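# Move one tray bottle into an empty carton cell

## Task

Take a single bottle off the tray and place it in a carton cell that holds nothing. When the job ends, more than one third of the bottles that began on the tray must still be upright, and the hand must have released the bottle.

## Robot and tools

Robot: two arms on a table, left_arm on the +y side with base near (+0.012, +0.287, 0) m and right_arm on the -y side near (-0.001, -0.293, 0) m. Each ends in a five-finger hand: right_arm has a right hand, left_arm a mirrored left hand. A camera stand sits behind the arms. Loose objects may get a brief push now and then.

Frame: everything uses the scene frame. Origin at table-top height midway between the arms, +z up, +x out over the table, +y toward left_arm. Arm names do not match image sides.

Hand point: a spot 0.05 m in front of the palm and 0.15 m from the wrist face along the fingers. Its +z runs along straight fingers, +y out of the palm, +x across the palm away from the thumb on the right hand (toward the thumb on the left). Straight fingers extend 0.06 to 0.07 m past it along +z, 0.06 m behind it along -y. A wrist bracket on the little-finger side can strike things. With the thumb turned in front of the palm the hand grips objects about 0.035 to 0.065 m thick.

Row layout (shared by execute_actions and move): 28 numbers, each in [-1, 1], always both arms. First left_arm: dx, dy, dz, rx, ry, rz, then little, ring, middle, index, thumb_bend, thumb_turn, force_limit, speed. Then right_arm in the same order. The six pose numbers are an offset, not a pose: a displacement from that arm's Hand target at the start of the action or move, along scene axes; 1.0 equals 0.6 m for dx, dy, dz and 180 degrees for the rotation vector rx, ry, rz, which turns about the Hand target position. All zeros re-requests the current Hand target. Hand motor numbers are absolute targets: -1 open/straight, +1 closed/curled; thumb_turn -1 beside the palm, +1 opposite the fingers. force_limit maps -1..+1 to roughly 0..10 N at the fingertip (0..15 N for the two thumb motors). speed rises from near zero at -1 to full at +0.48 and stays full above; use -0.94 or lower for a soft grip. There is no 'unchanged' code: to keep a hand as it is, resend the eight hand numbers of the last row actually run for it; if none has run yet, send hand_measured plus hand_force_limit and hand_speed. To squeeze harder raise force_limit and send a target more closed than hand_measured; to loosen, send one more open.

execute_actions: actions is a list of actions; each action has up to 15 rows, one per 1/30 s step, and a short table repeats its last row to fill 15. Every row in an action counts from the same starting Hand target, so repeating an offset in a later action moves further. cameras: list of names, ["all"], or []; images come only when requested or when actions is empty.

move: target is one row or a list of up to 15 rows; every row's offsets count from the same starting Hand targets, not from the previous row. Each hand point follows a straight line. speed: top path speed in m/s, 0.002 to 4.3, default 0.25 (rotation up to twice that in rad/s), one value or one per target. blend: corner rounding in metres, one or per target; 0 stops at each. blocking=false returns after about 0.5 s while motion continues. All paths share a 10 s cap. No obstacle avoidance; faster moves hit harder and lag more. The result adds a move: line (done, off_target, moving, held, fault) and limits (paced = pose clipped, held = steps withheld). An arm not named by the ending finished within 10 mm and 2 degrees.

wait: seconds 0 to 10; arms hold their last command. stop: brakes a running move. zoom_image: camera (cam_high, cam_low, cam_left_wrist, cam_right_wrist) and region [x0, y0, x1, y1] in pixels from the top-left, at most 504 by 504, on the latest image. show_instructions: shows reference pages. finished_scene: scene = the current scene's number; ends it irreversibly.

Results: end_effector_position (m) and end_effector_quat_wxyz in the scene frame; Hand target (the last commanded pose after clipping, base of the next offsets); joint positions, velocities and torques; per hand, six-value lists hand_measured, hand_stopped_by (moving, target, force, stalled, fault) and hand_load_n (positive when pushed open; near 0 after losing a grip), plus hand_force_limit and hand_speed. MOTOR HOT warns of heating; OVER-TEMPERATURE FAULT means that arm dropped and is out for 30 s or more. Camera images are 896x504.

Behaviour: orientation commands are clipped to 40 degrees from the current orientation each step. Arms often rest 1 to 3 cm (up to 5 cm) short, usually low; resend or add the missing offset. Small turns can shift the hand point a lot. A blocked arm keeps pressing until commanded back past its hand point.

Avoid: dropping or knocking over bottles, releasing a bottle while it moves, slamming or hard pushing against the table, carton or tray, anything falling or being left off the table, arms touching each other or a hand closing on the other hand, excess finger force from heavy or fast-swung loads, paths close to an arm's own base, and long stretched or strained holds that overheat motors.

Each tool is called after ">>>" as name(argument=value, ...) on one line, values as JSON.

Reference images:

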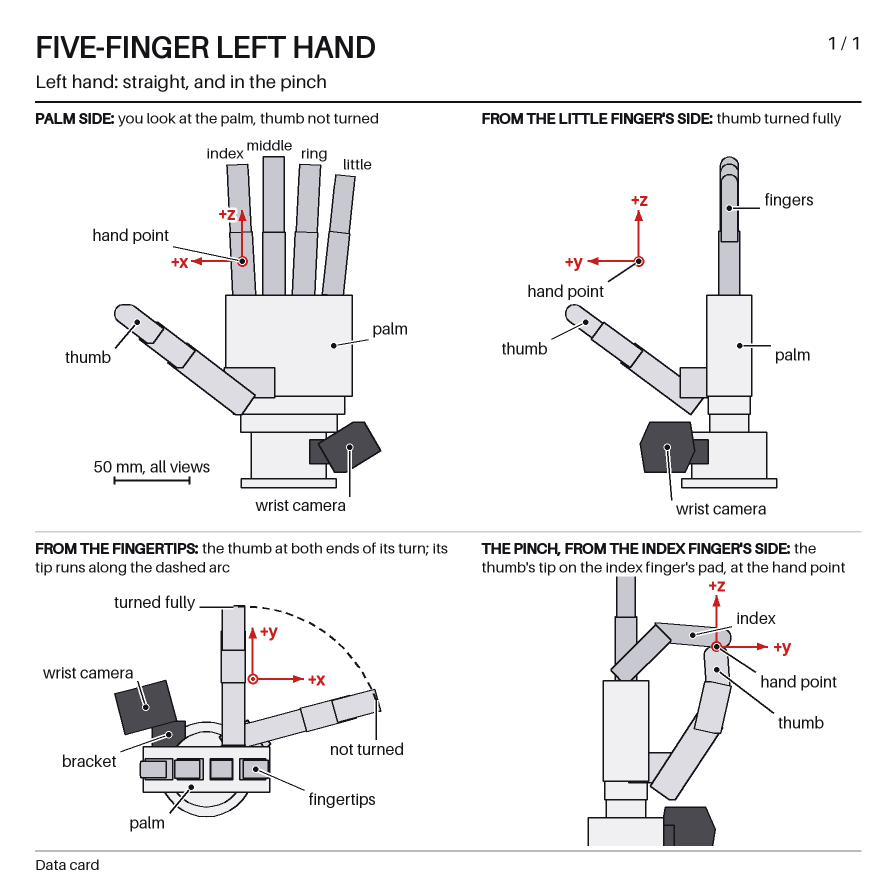

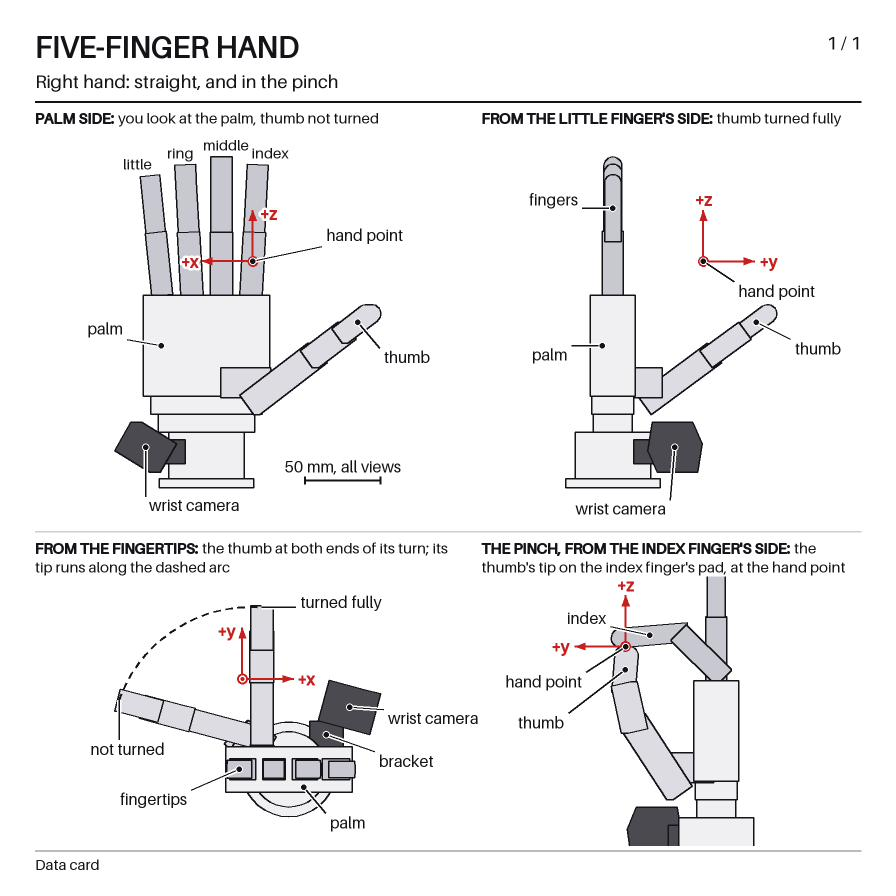

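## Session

>>> execute_actions(actions=[])

>>> zoom_image(camera="cam_high", region=[200, 60, 420, 270])

>>> zoom_image(camera="cam_high", region=[380, 60, 640, 300])

Scene clock: 0.00 s.
left_arm: end_effector_position=(+0.2337, +0.2107, +0.2538) hand_measured=(-1.000, -1.000, -1.000, -1.000, -1.000, -1.000) hand_load_n=(+0.0, +0.0, +0.0, +0.0, +0.0, +0.0) hand_stopped_by=(target, target, target, target, target, target) hand_force_limit=0.00 hand_speed=-0.80 end_effector_quat_wxyz=(-0.006, -0.136, +0.975, -0.176) | right_arm: end_effector_position=(+0.0128, +0.1260, +0.2910) hand_measured=(-1.000, -1.000, -1.000, -1.000, -1.000, -1.000) hand_load_n=(+0.0, +0.0, +0.0, +0.0, +0.0, +0.0) hand_stopped_by=(target, target, target, target, target, target) hand_force_limit=0.00 hand_speed=-0.80 end_effector_quat_wxyz=(-0.492, +0.776, -0.168, -0.358)
Joint positions: left_arm=[-0.178 1.012 1.119 -1.565 0.335 1.067] | right_arm=[1.06 1.01 0.746 -0.145 -0.859 0.524]
Joint velocities: within noise
Joint torques (N m): no reading
Heat: left arm: hottest elbow 40 °C; right arm: hottest elbow 37 °C.
Hand target: left_arm +0.2399, +0.2094, +0.2639; +0.008, -0.133, +0.974, -0.181 | right_arm +0.0152, +0.1306, +0.3049; -0.504, +0.771, -0.159, -0.354

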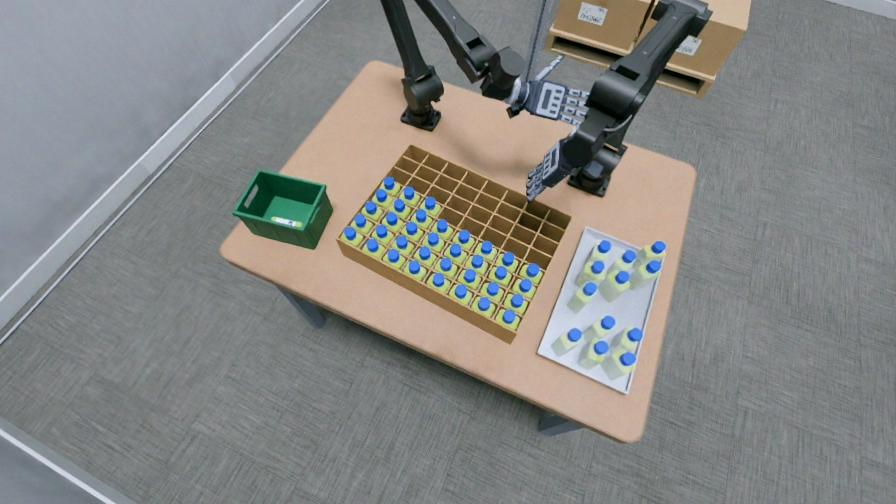

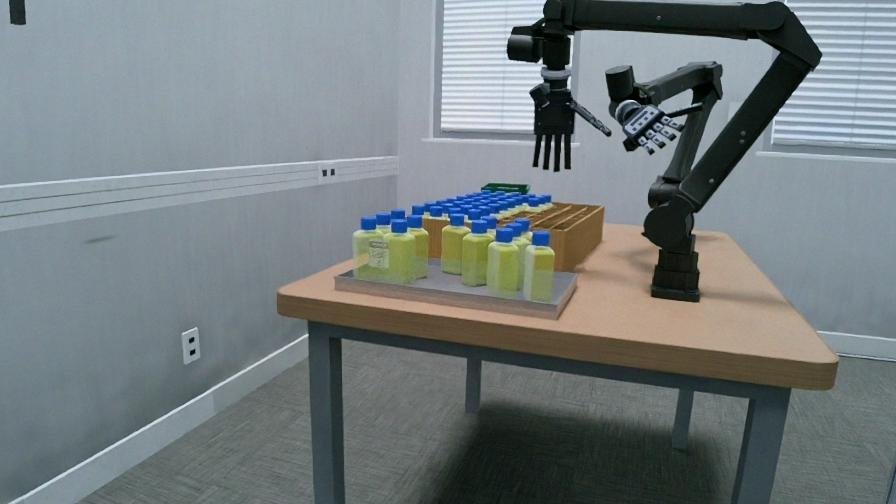

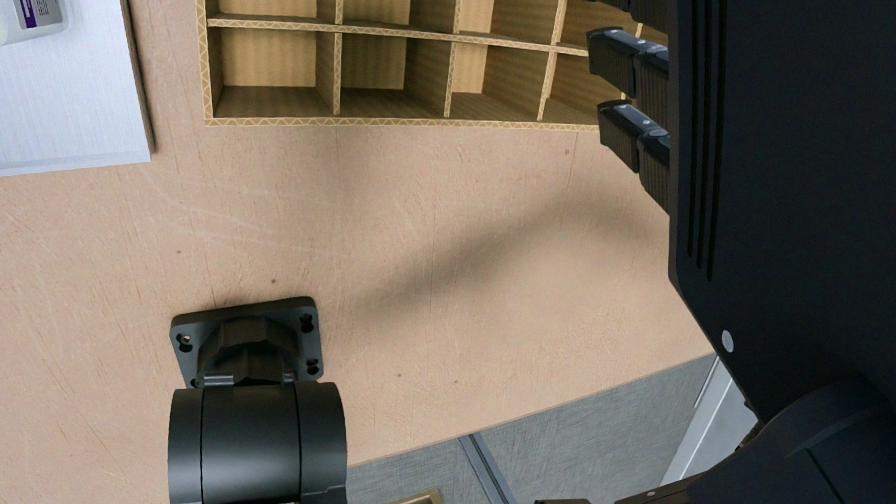

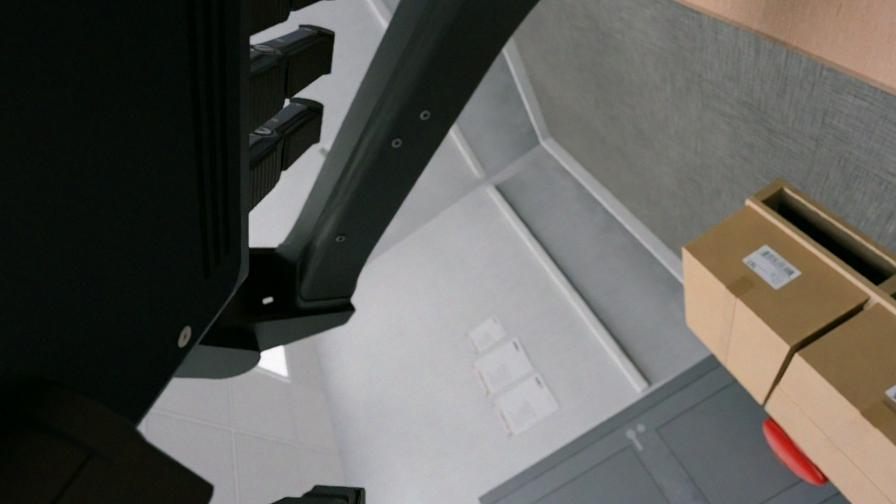

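Scaled by 2.291 from the camera's 896x504 image, which has a finer 1280x720 frame.

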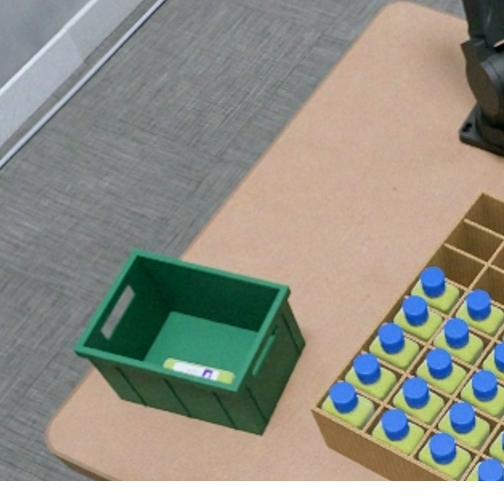

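Scaled by 1.938 from the camera's 896x504 image, which has a finer 1280x720 frame.

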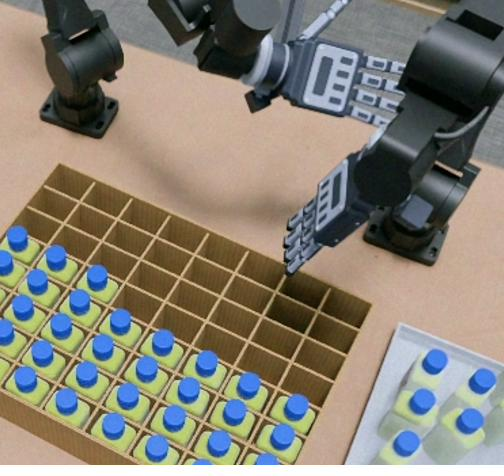

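>>> zoom_image(camera="cam_high", region=[500, 190, 700, 390])

>>> zoom_image(camera="cam_low", region=[320, 180, 620, 330])

Scaled by 2.520 from the camera's 896x504 image, which has a finer 1280x720 frame.

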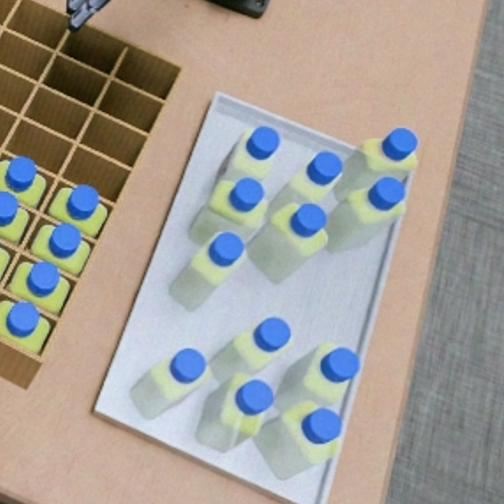

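Scaled by 1.680 from the camera's 896x504 image, which has a finer 1280x720 frame.

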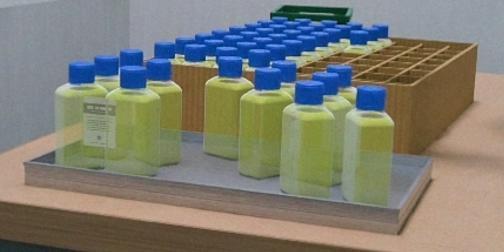

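>>> zoom_image(camera="cam_high", region=[560, 230, 660, 320])

>>> zoom_image(camera="cam_low", region=[440, 190, 580, 320])

>>> zoom_image(camera="cam_high", region=[400, 140, 580, 340])

Scaled by 5.040 from the camera's 896x504 image, which has a finer 1280x720 frame.

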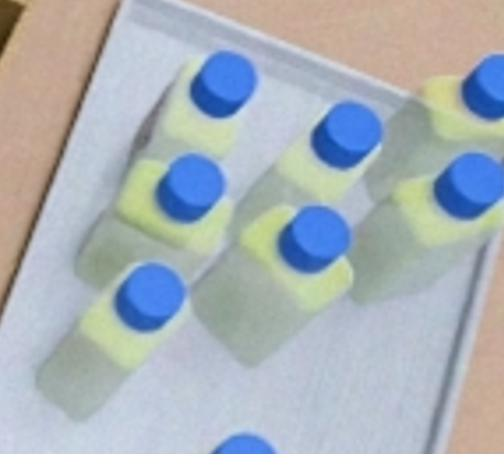

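Scaled by 3.600 from the camera's 896x504 image, which has a finer 1280x720 frame.

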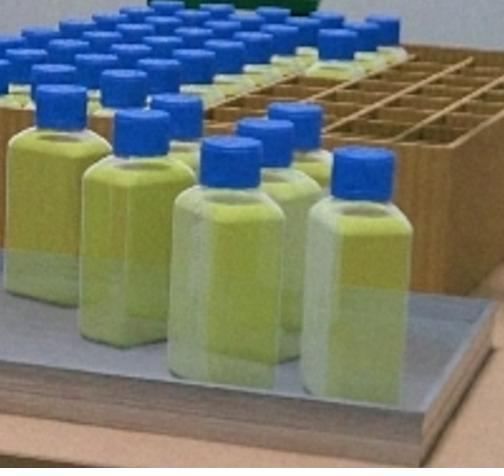

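Scaled by 2.520 from the camera's 896x504 image, which has a finer 1280x720 frame.

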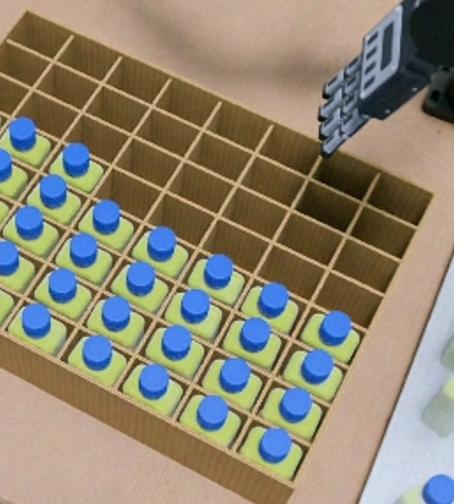

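>>> move(target=[0,0,0,0,0,0,-1,-1,-1,-1,-1,-1,0,-0.8,0.308,-0.633,0.075,0,0,-0.5,-1,-1,-1,-1,-1,-1,0,-0.8], speed=0.4, cameras=["cam_high"])

Scene clock: 102.80 s.
left_arm: end_effector_position=(+0.2337, +0.2107, +0.2538) hand_measured=(-1.000, -1.000, -1.000, -1.000, -1.000, -1.000) hand_load_n=(+0.0, +0.0, +0.0, +0.0, +0.0, +0.0) hand_stopped_by=(target, target, target, target, target, target) hand_force_limit=0.00 hand_speed=-0.80 end_effector_quat_wxyz=(-0.006, -0.136, +0.975, -0.176) | right_arm: end_effector_position=(+0.2009, -0.2453, +0.3305) hand_measured=(-1.000, -1.000, -1.000, -1.000, -1.000, -1.000) hand_load_n=(+0.0, +0.0, +0.0, +0.0, +0.0, -0.5) hand_stopped_by=(target, target, target, target, target, target) hand_force_limit=0.00 hand_speed=-0.80 end_effector_quat_wxyz=(+0.607, -0.424, +0.666, -0.089)
Joint positions: left_arm=[-0.178 1.012 1.119 -1.565 0.335 1.067] | right_arm=[-0.986 0.396 0.701 -1.247 -1.259 -0.059]
Joint torques (N m): left_arm=[1.49 -2.32 10.1 0.66 0.26 0.02] | right_arm=[-0.5 2.73 11.73 0.8 -0.85 -0.2]
Heat: left arm: hottest elbow 46 °C; right arm: hottest elbow 45 °C.
Hand target: left_arm +0.2399, +0.2094, +0.2639; +0.008, -0.133, +0.974, -0.181 | right_arm +0.2000, -0.2492, +0.3500; +0.607, -0.433, +0.658, -0.106
Off the commanded pose: left_arm 0.012 m, 2 deg | right_arm 0.020 m, 2 deg.
move: off_target (left_arm, right_arm)
Images, in order (width x height): cam_high 896x504.

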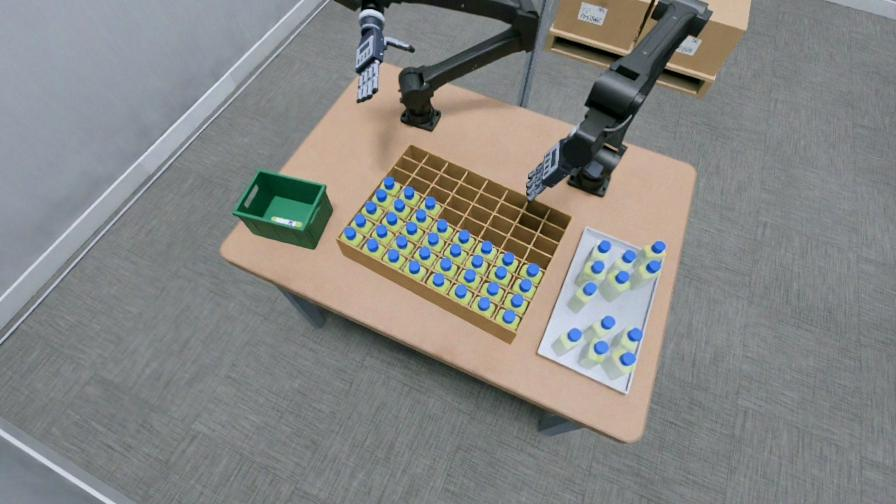

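>>> move(target=[0.345,0.218,0.02,-0.0594,-0.1395,0.52,1,1,0,0,-1,1,0,0,0,0,0,0,0,0,-1,-1,-1,-1,-1,-1,0,-0.8], speed=0.35, cameras=["cam_high","cam_low","cam_left_wrist"])

>>> zoom_image(camera="cam_high", region=[530, 190, 650, 310])

>>> zoom_image(camera="cam_low", region=[390, 110, 570, 260])

Scene clock: 123.47 s.
left_arm: end_effector_position=(+0.4388, +0.3380, +0.2680) hand_measured=(+1.000, +1.000, +0.000, +0.000, -1.000, +1.000) hand_load_n=(+0.0, +0.0, +0.0, +0.0, +0.0, -0.5) hand_stopped_by=(target, target, target, target, target, target) hand_force_limit=0.00 hand_speed=0.00 end_effector_quat_wxyz=(-0.306, +0.756, -0.540, +0.211) | right_arm: end_effector_position=(+0.2009, -0.2453, +0.3305) hand_measured=(-1.000, -1.000, -1.000, -1.000, -1.000, -1.000) hand_load_n=(+0.0, +0.0, +0.0, +0.0, +0.0, +0.0) hand_stopped_by=(target, target, target, target, target, target) hand_force_limit=0.00 hand_speed=-0.80 end_effector_quat_wxyz=(+0.607, -0.424, +0.666, -0.089)
Joint positions: left_arm=[0.176 1.081 1.102 -0.841 -0.138 -0.13] | right_arm=[-0.986 0.396 0.701 -1.247 -1.259 -0.059]
Joint torques (N m): left_arm=[1.55 -4.07 10.06 2.04 -0.2 -0.09] | right_arm=[-0.32 2.26 11.45 1.13 -0.74 -0.12]
Heat: left arm: hottest elbow 46 °C; right arm: hottest elbow 48 °C.
Hand target: left_arm +0.4470, +0.3401, +0.2761; -0.314, +0.757, -0.530, +0.219 | right_arm +0.2017, -0.2478, +0.3493; +0.607, -0.433, +0.658, -0.107 (not the last commanded pose)
Off the commanded pose: left_arm 0.012 m, 2 deg | right_arm 0.020 m, 2 deg.
move: off_target (left_arm, right_arm)
Images, in order (width x height): cam_high 896x504, cam_low 896x504, cam_left_wrist 896x504.

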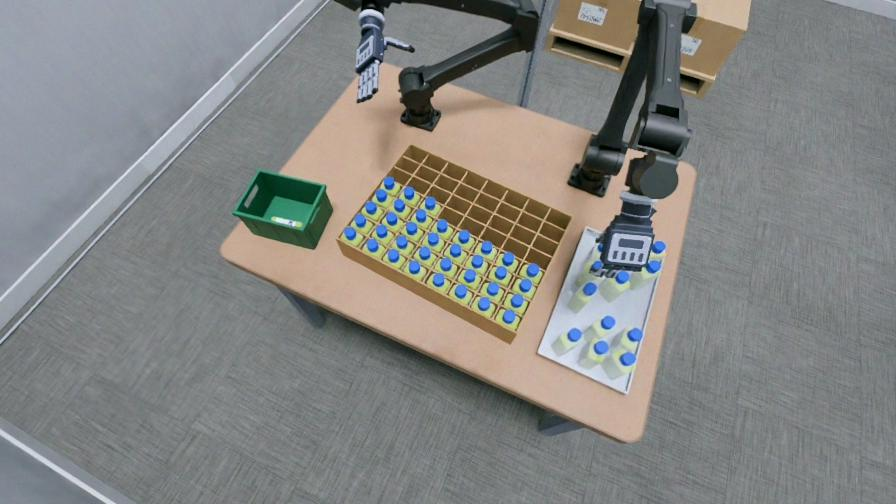

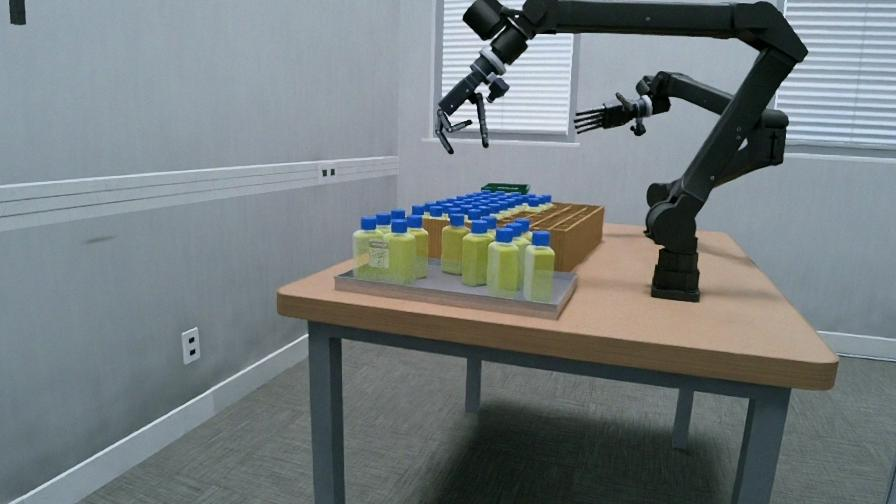

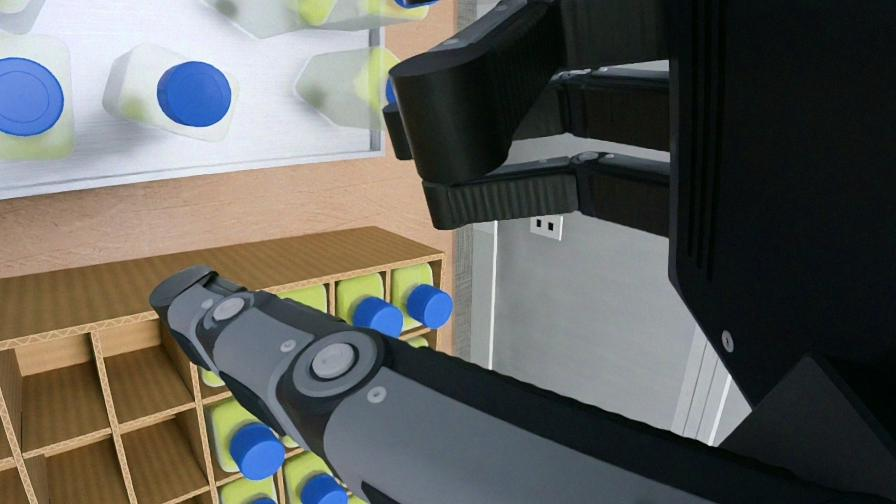

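Scaled by 4.200 from the camera's 896x504 image, which has a finer 1280x720 frame.

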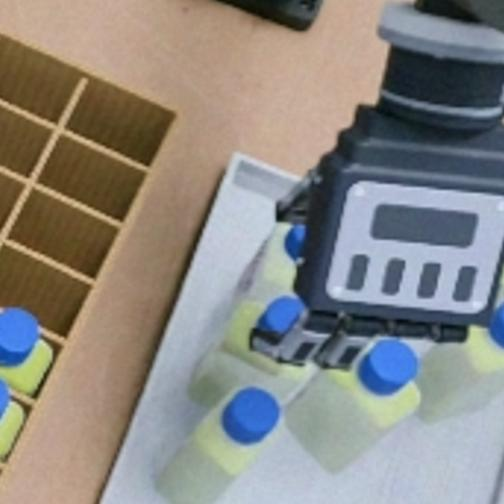

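Scaled by 2.800 from the camera's 896x504 image, which has a finer 1280x720 frame.

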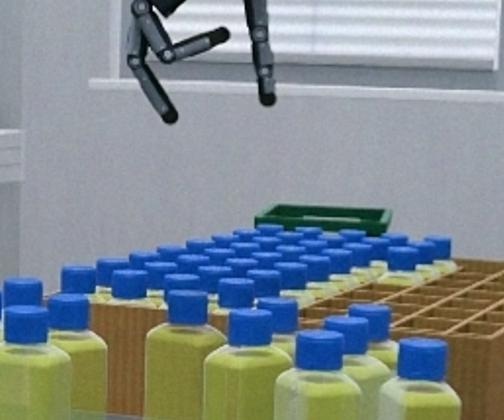

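>>> move(target=[0.022,0.052,-0.150,0,0,0,1,1,0,0,-1,1,0,0,0,0,0,0,0,0,-1,-1,-1,-1,-1,-1,0,-0.8], speed=0.2, cameras=["cam_high","cam_low","cam_left_wrist"])

>>> zoom_image(camera="cam_high", region=[550, 220, 650, 320])

>>> zoom_image(camera="cam_low", region=[400, 130, 520, 250])

Scene clock: 164.20 s.
left_arm: end_effector_position=(+0.4545, +0.3644, +0.1780) hand_measured=(+1.000, +1.000, +0.000, +0.000, -1.000, +1.000) hand_load_n=(+0.5, +0.0, +0.0, +0.0, +0.0, +0.0) hand_stopped_by=(target, target, target, target, target, target) hand_force_limit=0.00 hand_speed=0.00 end_effector_quat_wxyz=(-0.302, +0.761, -0.532, +0.213) | right_arm: end_effector_position=(+0.2009, -0.2453, +0.3305) hand_measured=(-1.000, -1.000, -1.000, -1.000, -1.000, -1.000) hand_load_n=(+0.0, +0.0, +0.0, +0.0, +0.0, +0.0) hand_stopped_by=(target, target, target, target, target, target) hand_force_limit=0.00 hand_speed=-0.80 end_effector_quat_wxyz=(+0.607, -0.424, +0.666, -0.089)
Joint positions: left_arm=[0.247 1.164 0.924 -0.577 -0.088 -0.098] | right_arm=[-0.986 0.396 0.701 -1.247 -1.259 -0.059]
Joint torques (N m): left_arm=[2.37 -5.36 9.58 2.18 0.09 0.1] | right_arm=[-0.21 2.2 11.48 1.11 -0.75 -0.12]
Heat: left arm: hottest elbow 46 °C; right arm: hottest elbow 50 °C.
Hand target: left_arm +0.4602, +0.3713, +0.1860; -0.314, +0.757, -0.530, +0.220 | right_arm +0.2017, -0.2478, +0.3493; +0.607, -0.433, +0.658, -0.107
Off the commanded pose: left_arm 0.012 m, 2 deg | right_arm 0.019 m, 2 deg.
move: off_target (left_arm, right_arm)
Images, in order (width x height): cam_high 896x504, cam_low 896x504, cam_left_wrist 896x504.

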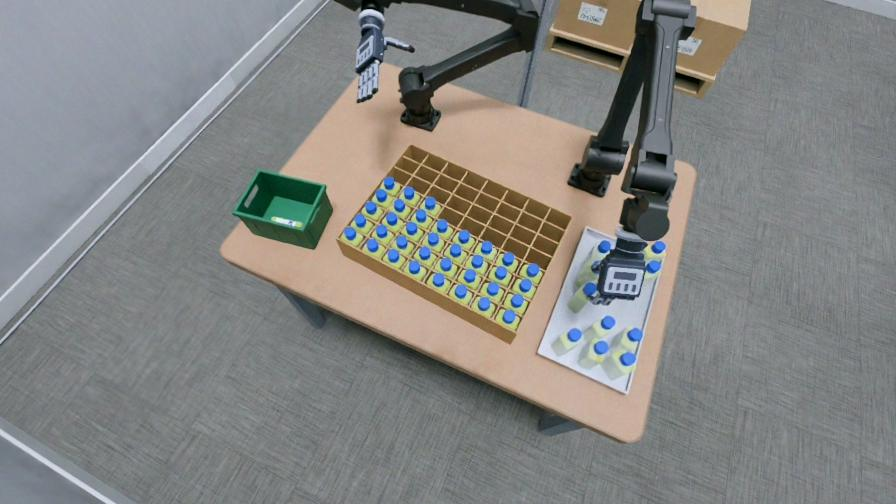

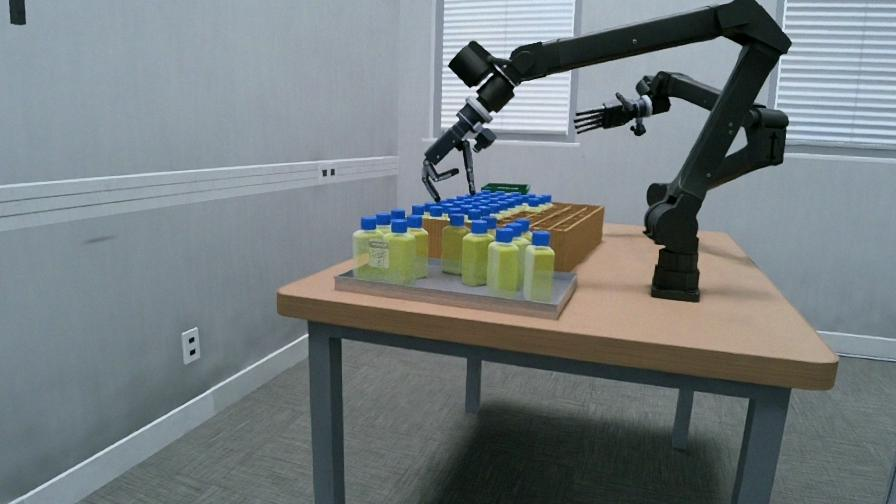

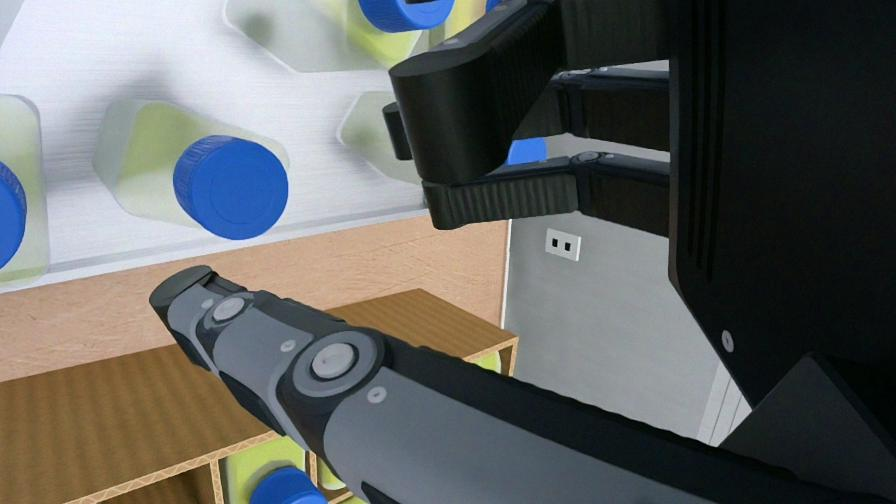

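Scaled by 5.040 from the camera's 896x504 image, which has a finer 1280x720 frame.

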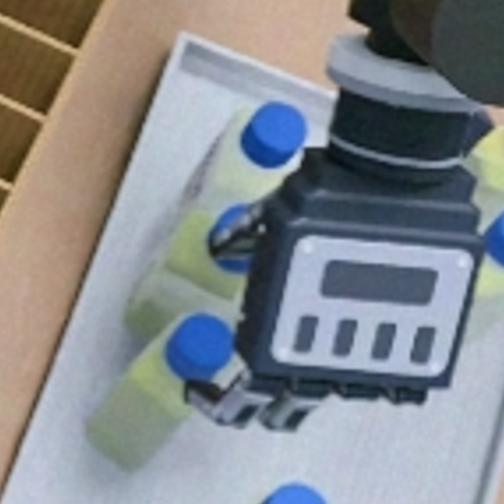

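Scaled by 4.200 from the camera's 896x504 image, which has a finer 1280x720 frame.

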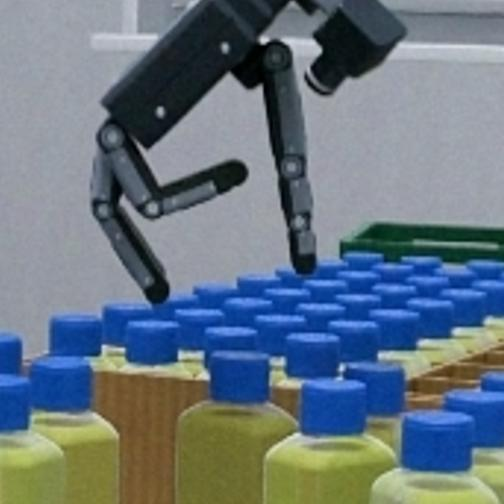

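>>> move(target=[-0.0075,0.0062,-0.075,0,0,0,1,1,0,0,-1,1,0,0,0,0,0,0,0,0,-1,-1,-1,-1,-1,-1,0,-0.8], speed=0.1, cameras=["cam_high","cam_low","cam_left_wrist"])

>>> zoom_image(camera="cam_left_wrist", region=[80, 80, 520, 360])

>>> zoom_image(camera="cam_low", region=[410, 150, 510, 250])

Scene clock: 191.30 s.
left_arm: end_effector_position=(+0.4505, +0.3678, +0.1364) hand_measured=(+1.000, +1.000, +0.000, +0.000, -1.000, +1.000) hand_load_n=(+0.0, +0.0, +0.0, +0.0, +0.0, +0.0) hand_stopped_by=(target, target, target, target, target, target) hand_force_limit=0.00 hand_speed=0.00 end_effector_quat_wxyz=(-0.305, +0.760, -0.532, +0.216) | right_arm: end_effector_position=(+0.2009, -0.2453, +0.3305) hand_measured=(-1.000, -1.000, -1.000, -1.000, -1.000, -1.000) hand_load_n=(+0.0, +0.0, +0.0, +0.0, +0.0, +0.0) hand_stopped_by=(target, target, target, target, target, target) hand_force_limit=0.00 hand_speed=-0.80 end_effector_quat_wxyz=(+0.607, -0.424, +0.666, -0.089)
Joint positions: left_arm=[0.259 1.188 0.826 -0.446 -0.079 -0.088] | right_arm=[-0.986 0.396 0.701 -1.247 -1.259 -0.059]
Joint torques (N m): left_arm=[2.67 -4.66 9.11 2.17 0.09 0.16] | right_arm=[-0.26 2.14 11.47 1.11 -0.75 -0.11]
Heat: left arm: hottest elbow 47 °C; right arm: hottest elbow 51 °C.
Hand target: left_arm +0.4556, +0.3751, +0.1410; -0.314, +0.757, -0.530, +0.219 | right_arm +0.2017, -0.2478, +0.3493; +0.607, -0.433, +0.658, -0.107
Off the commanded pose: left_arm 0.010 m, 1 deg | right_arm 0.019 m, 2 deg.
move: off_target (right_arm)
Images, in order (width x height): cam_high 896x504, cam_low 896x504, cam_left_wrist 896x504.

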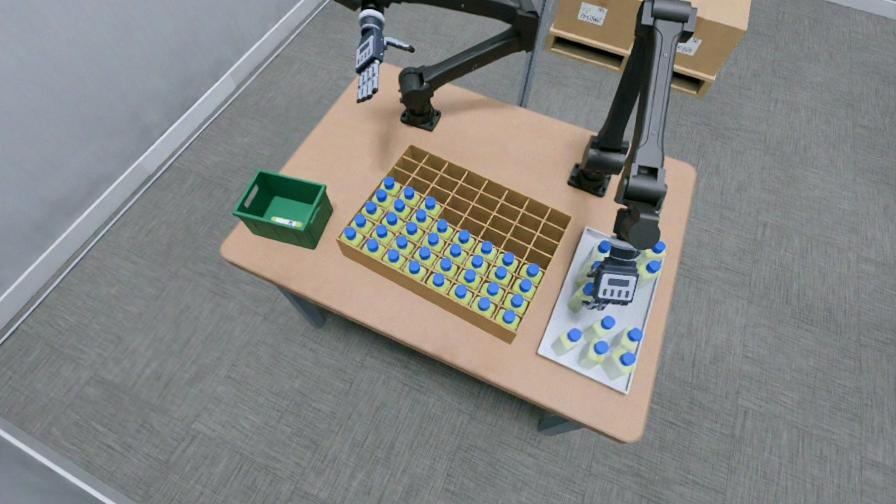

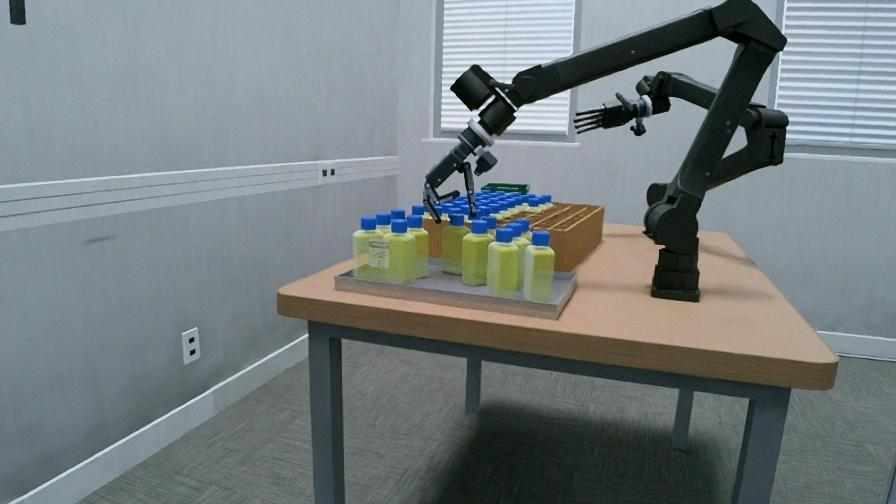

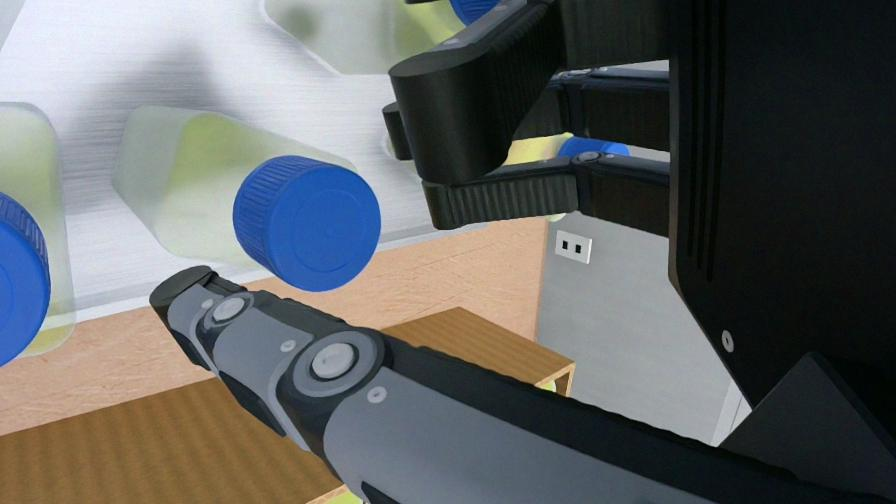

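Scaled by 1.145 from the camera's 896x504 image, which has a finer 1280x720 frame.

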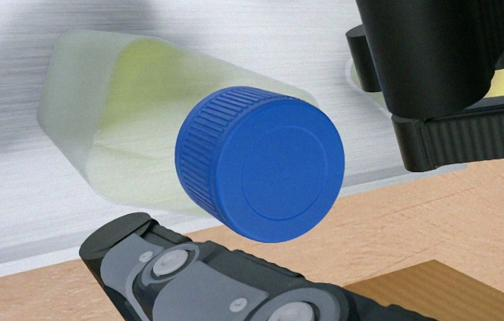

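Scaled by 5.040 from the camera's 896x504 image, which has a finer 1280x720 frame.

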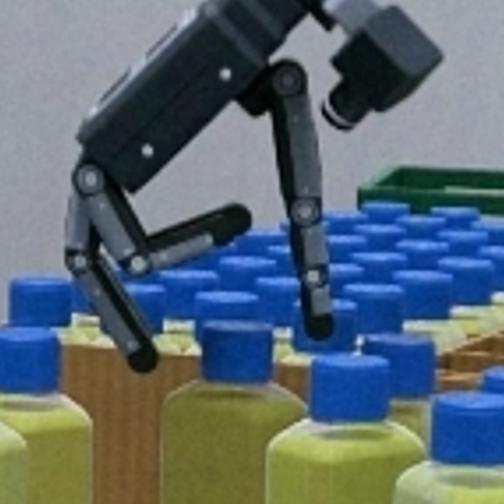

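>>> move(target=[[-0.001,0,-0.0108,0,0,0,1,1,0,0,-1,1,0,0,0,0,0,0,0,0,-1,-1,-1,-1,-1,-1,0,-0.8],[-0.001,0,-0.0108,0,0,0,1,1,0.7,0.7,-0.3,1,-0.6,-0.8,0,0,0,0,0,0,-1,-1,-1,-1,-1,-1,0,-0.8]], speed=0.06, cameras=["cam_low","cam_left_wrist"])

>>> zoom_image(camera="cam_low", region=[410, 150, 510, 250])

Scene clock: 219.40 s.
left_arm: end_effector_position=(+0.4510, +0.3676, +0.1325) hand_measured=(+1.000, +1.000, +0.312, +0.700, -0.842, +1.000) hand_load_n=(+0.0, +0.0, +5.0, +0.5, +3.5, +1.0) hand_stopped_by=(target, target, force, target, force, target) hand_force_limit=-0.60 hand_speed=-0.80 end_effector_quat_wxyz=(-0.307, +0.759, -0.532, +0.218) | right_arm: end_effector_position=(+0.2009, -0.2453, +0.3305) hand_measured=(-1.000, -1.000, -1.000, -1.000, -1.000, -1.000) hand_load_n=(+0.0, +0.0, +0.0, +0.0, +0.0, -0.5) hand_stopped_by=(target, target, target, target, target, target) hand_force_limit=0.00 hand_speed=-0.80 end_effector_quat_wxyz=(+0.607, -0.424, +0.666, -0.089)
Joint positions: left_arm=[0.259 1.19 0.814 -0.426 -0.078 -0.088] | right_arm=[-0.986 0.396 0.701 -1.247 -1.259 -0.059]
Joint torques (N m): left_arm=[2.49 -4.54 8.92 2.04 0.04 0.15] | right_arm=[-0.15 2.26 11.45 1.16 -0.75 -0.11]
Heat: left arm: hottest elbow 49 °C; right arm: hottest elbow 51 °C.
Hand target: left_arm +0.4550, +0.3750, +0.1345; -0.314, +0.757, -0.530, +0.220 | right_arm +0.2017, -0.2478, +0.3493; +0.607, -0.433, +0.658, -0.107
Off the commanded pose: left_arm 0.009 m, 1 deg | right_arm 0.019 m, 2 deg.
move: off_target (right_arm)
Images, in order (width x height): cam_low 896x504, cam_left_wrist 896x504.

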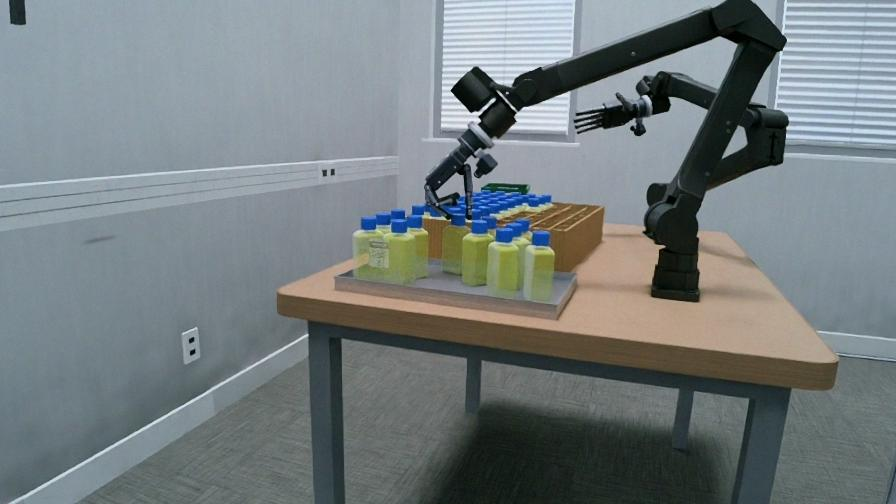

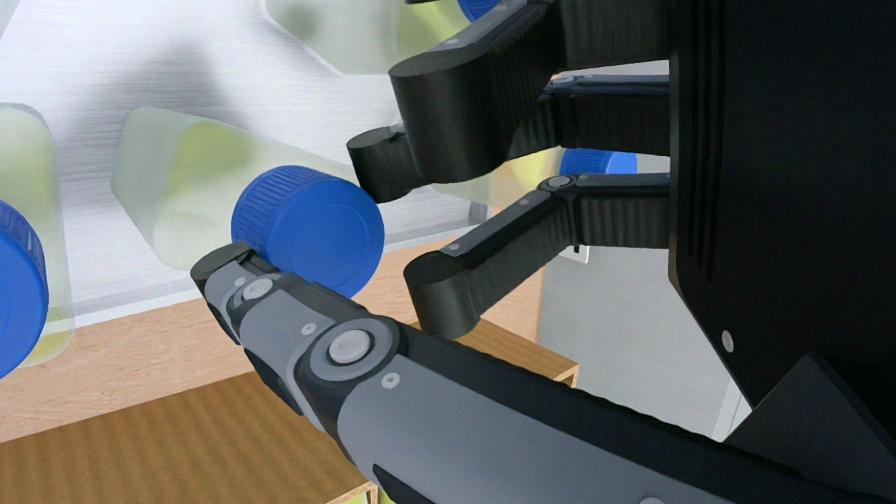

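Scaled by 5.040 from the camera's 896x504 image, which has a finer 1280x720 frame.

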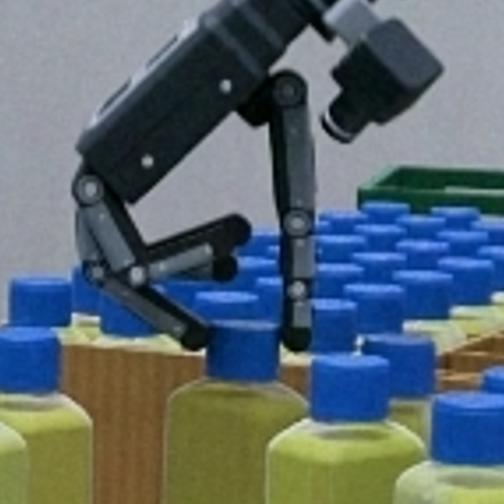

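>>> move(target=[[0,0,0,0,0,0,1,1,0.05,0.05,-1,1,0,0,0,0,0,0,0,0,-1,-1,-1,-1,-1,-1,0,-0.8],[-0.004,0.0125,-0.008,0,0,0,1,1,0.05,0.05,-1,1,0,0,0,0,0,0,0,0,-1,-1,-1,-1,-1,-1,0,-0.8],[-0.004,0.0125,-0.008,0,0,0,1,1,0.7,0.7,-0.3,1,-0.6,-0.8,0,0,0,0,0,0,-1,-1,-1,-1,-1,-1,0,-0.8]], speed=0.06, cameras=["cam_low","cam_left_wrist"])

>>> zoom_image(camera="cam_low", region=[410, 150, 510, 250])

Scene clock: 233.07 s.
left_arm: end_effector_position=(+0.4484, +0.3753, +0.1275) hand_measured=(+1.000, +1.000, +0.416, +0.380, -0.832, +1.000) hand_load_n=(+0.0, +0.0, +3.0, +2.0, +4.0, +1.5) hand_stopped_by=(target, target, force, force, force, target) hand_force_limit=-0.60 hand_speed=-0.80 end_effector_quat_wxyz=(-0.306, +0.759, -0.531, +0.218) | right_arm: end_effector_position=(+0.2009, -0.2453, +0.3305) hand_measured=(-1.000, -1.000, -1.000, -1.000, -1.000, -1.000) hand_load_n=(+0.0, +0.0, +0.0, +0.0, +0.0, +0.0) hand_stopped_by=(target, target, target, target, target, target) hand_force_limit=0.00 hand_speed=-0.80 end_effector_quat_wxyz=(+0.607, -0.424, +0.666, -0.089)
Joint positions: left_arm=[0.282 1.195 0.803 -0.41 -0.062 -0.072] | right_arm=[-0.986 0.396 0.701 -1.247 -1.259 -0.059]
Joint torques (N m): left_arm=[2.67 -4.25 8.95 2.21 0.05 0.21] | right_arm=[-0.15 2.26 11.47 1.17 -0.74 -0.12]
Heat: left arm: hottest elbow 49 °C; right arm: hottest elbow 51 °C.
Hand target: left_arm +0.4526, +0.3825, +0.1297; -0.314, +0.757, -0.530, +0.219 | right_arm +0.2017, -0.2478, +0.3493; +0.607, -0.433, +0.658, -0.107
Off the commanded pose: left_arm 0.009 m, 1 deg | right_arm 0.019 m, 2 deg.
move: off_target (right_arm)
Images, in order (width x height): cam_low 896x504, cam_left_wrist 896x504.

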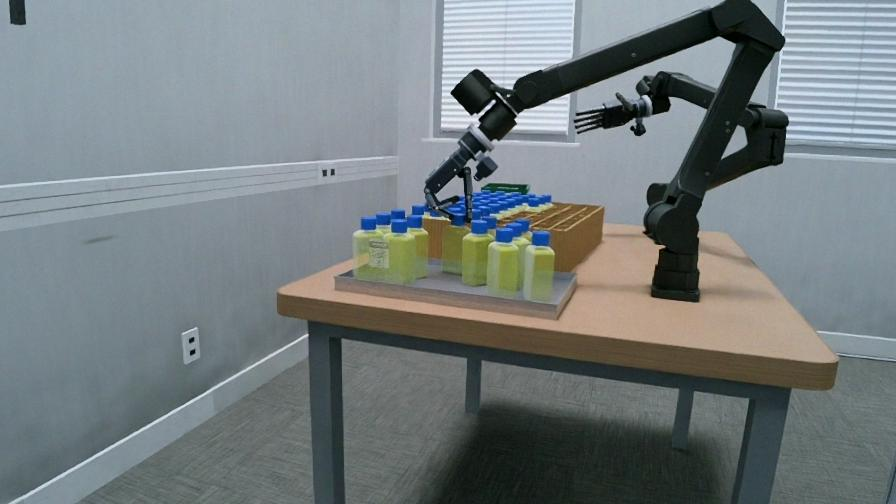

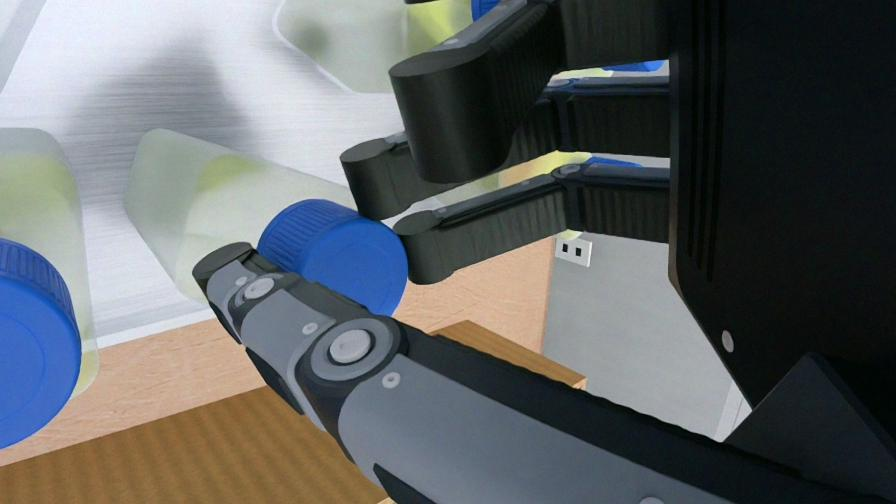

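Scaled by 5.040 from the camera's 896x504 image, which has a finer 1280x720 frame.

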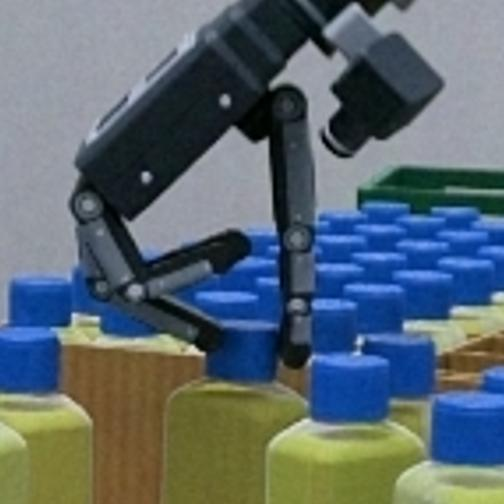

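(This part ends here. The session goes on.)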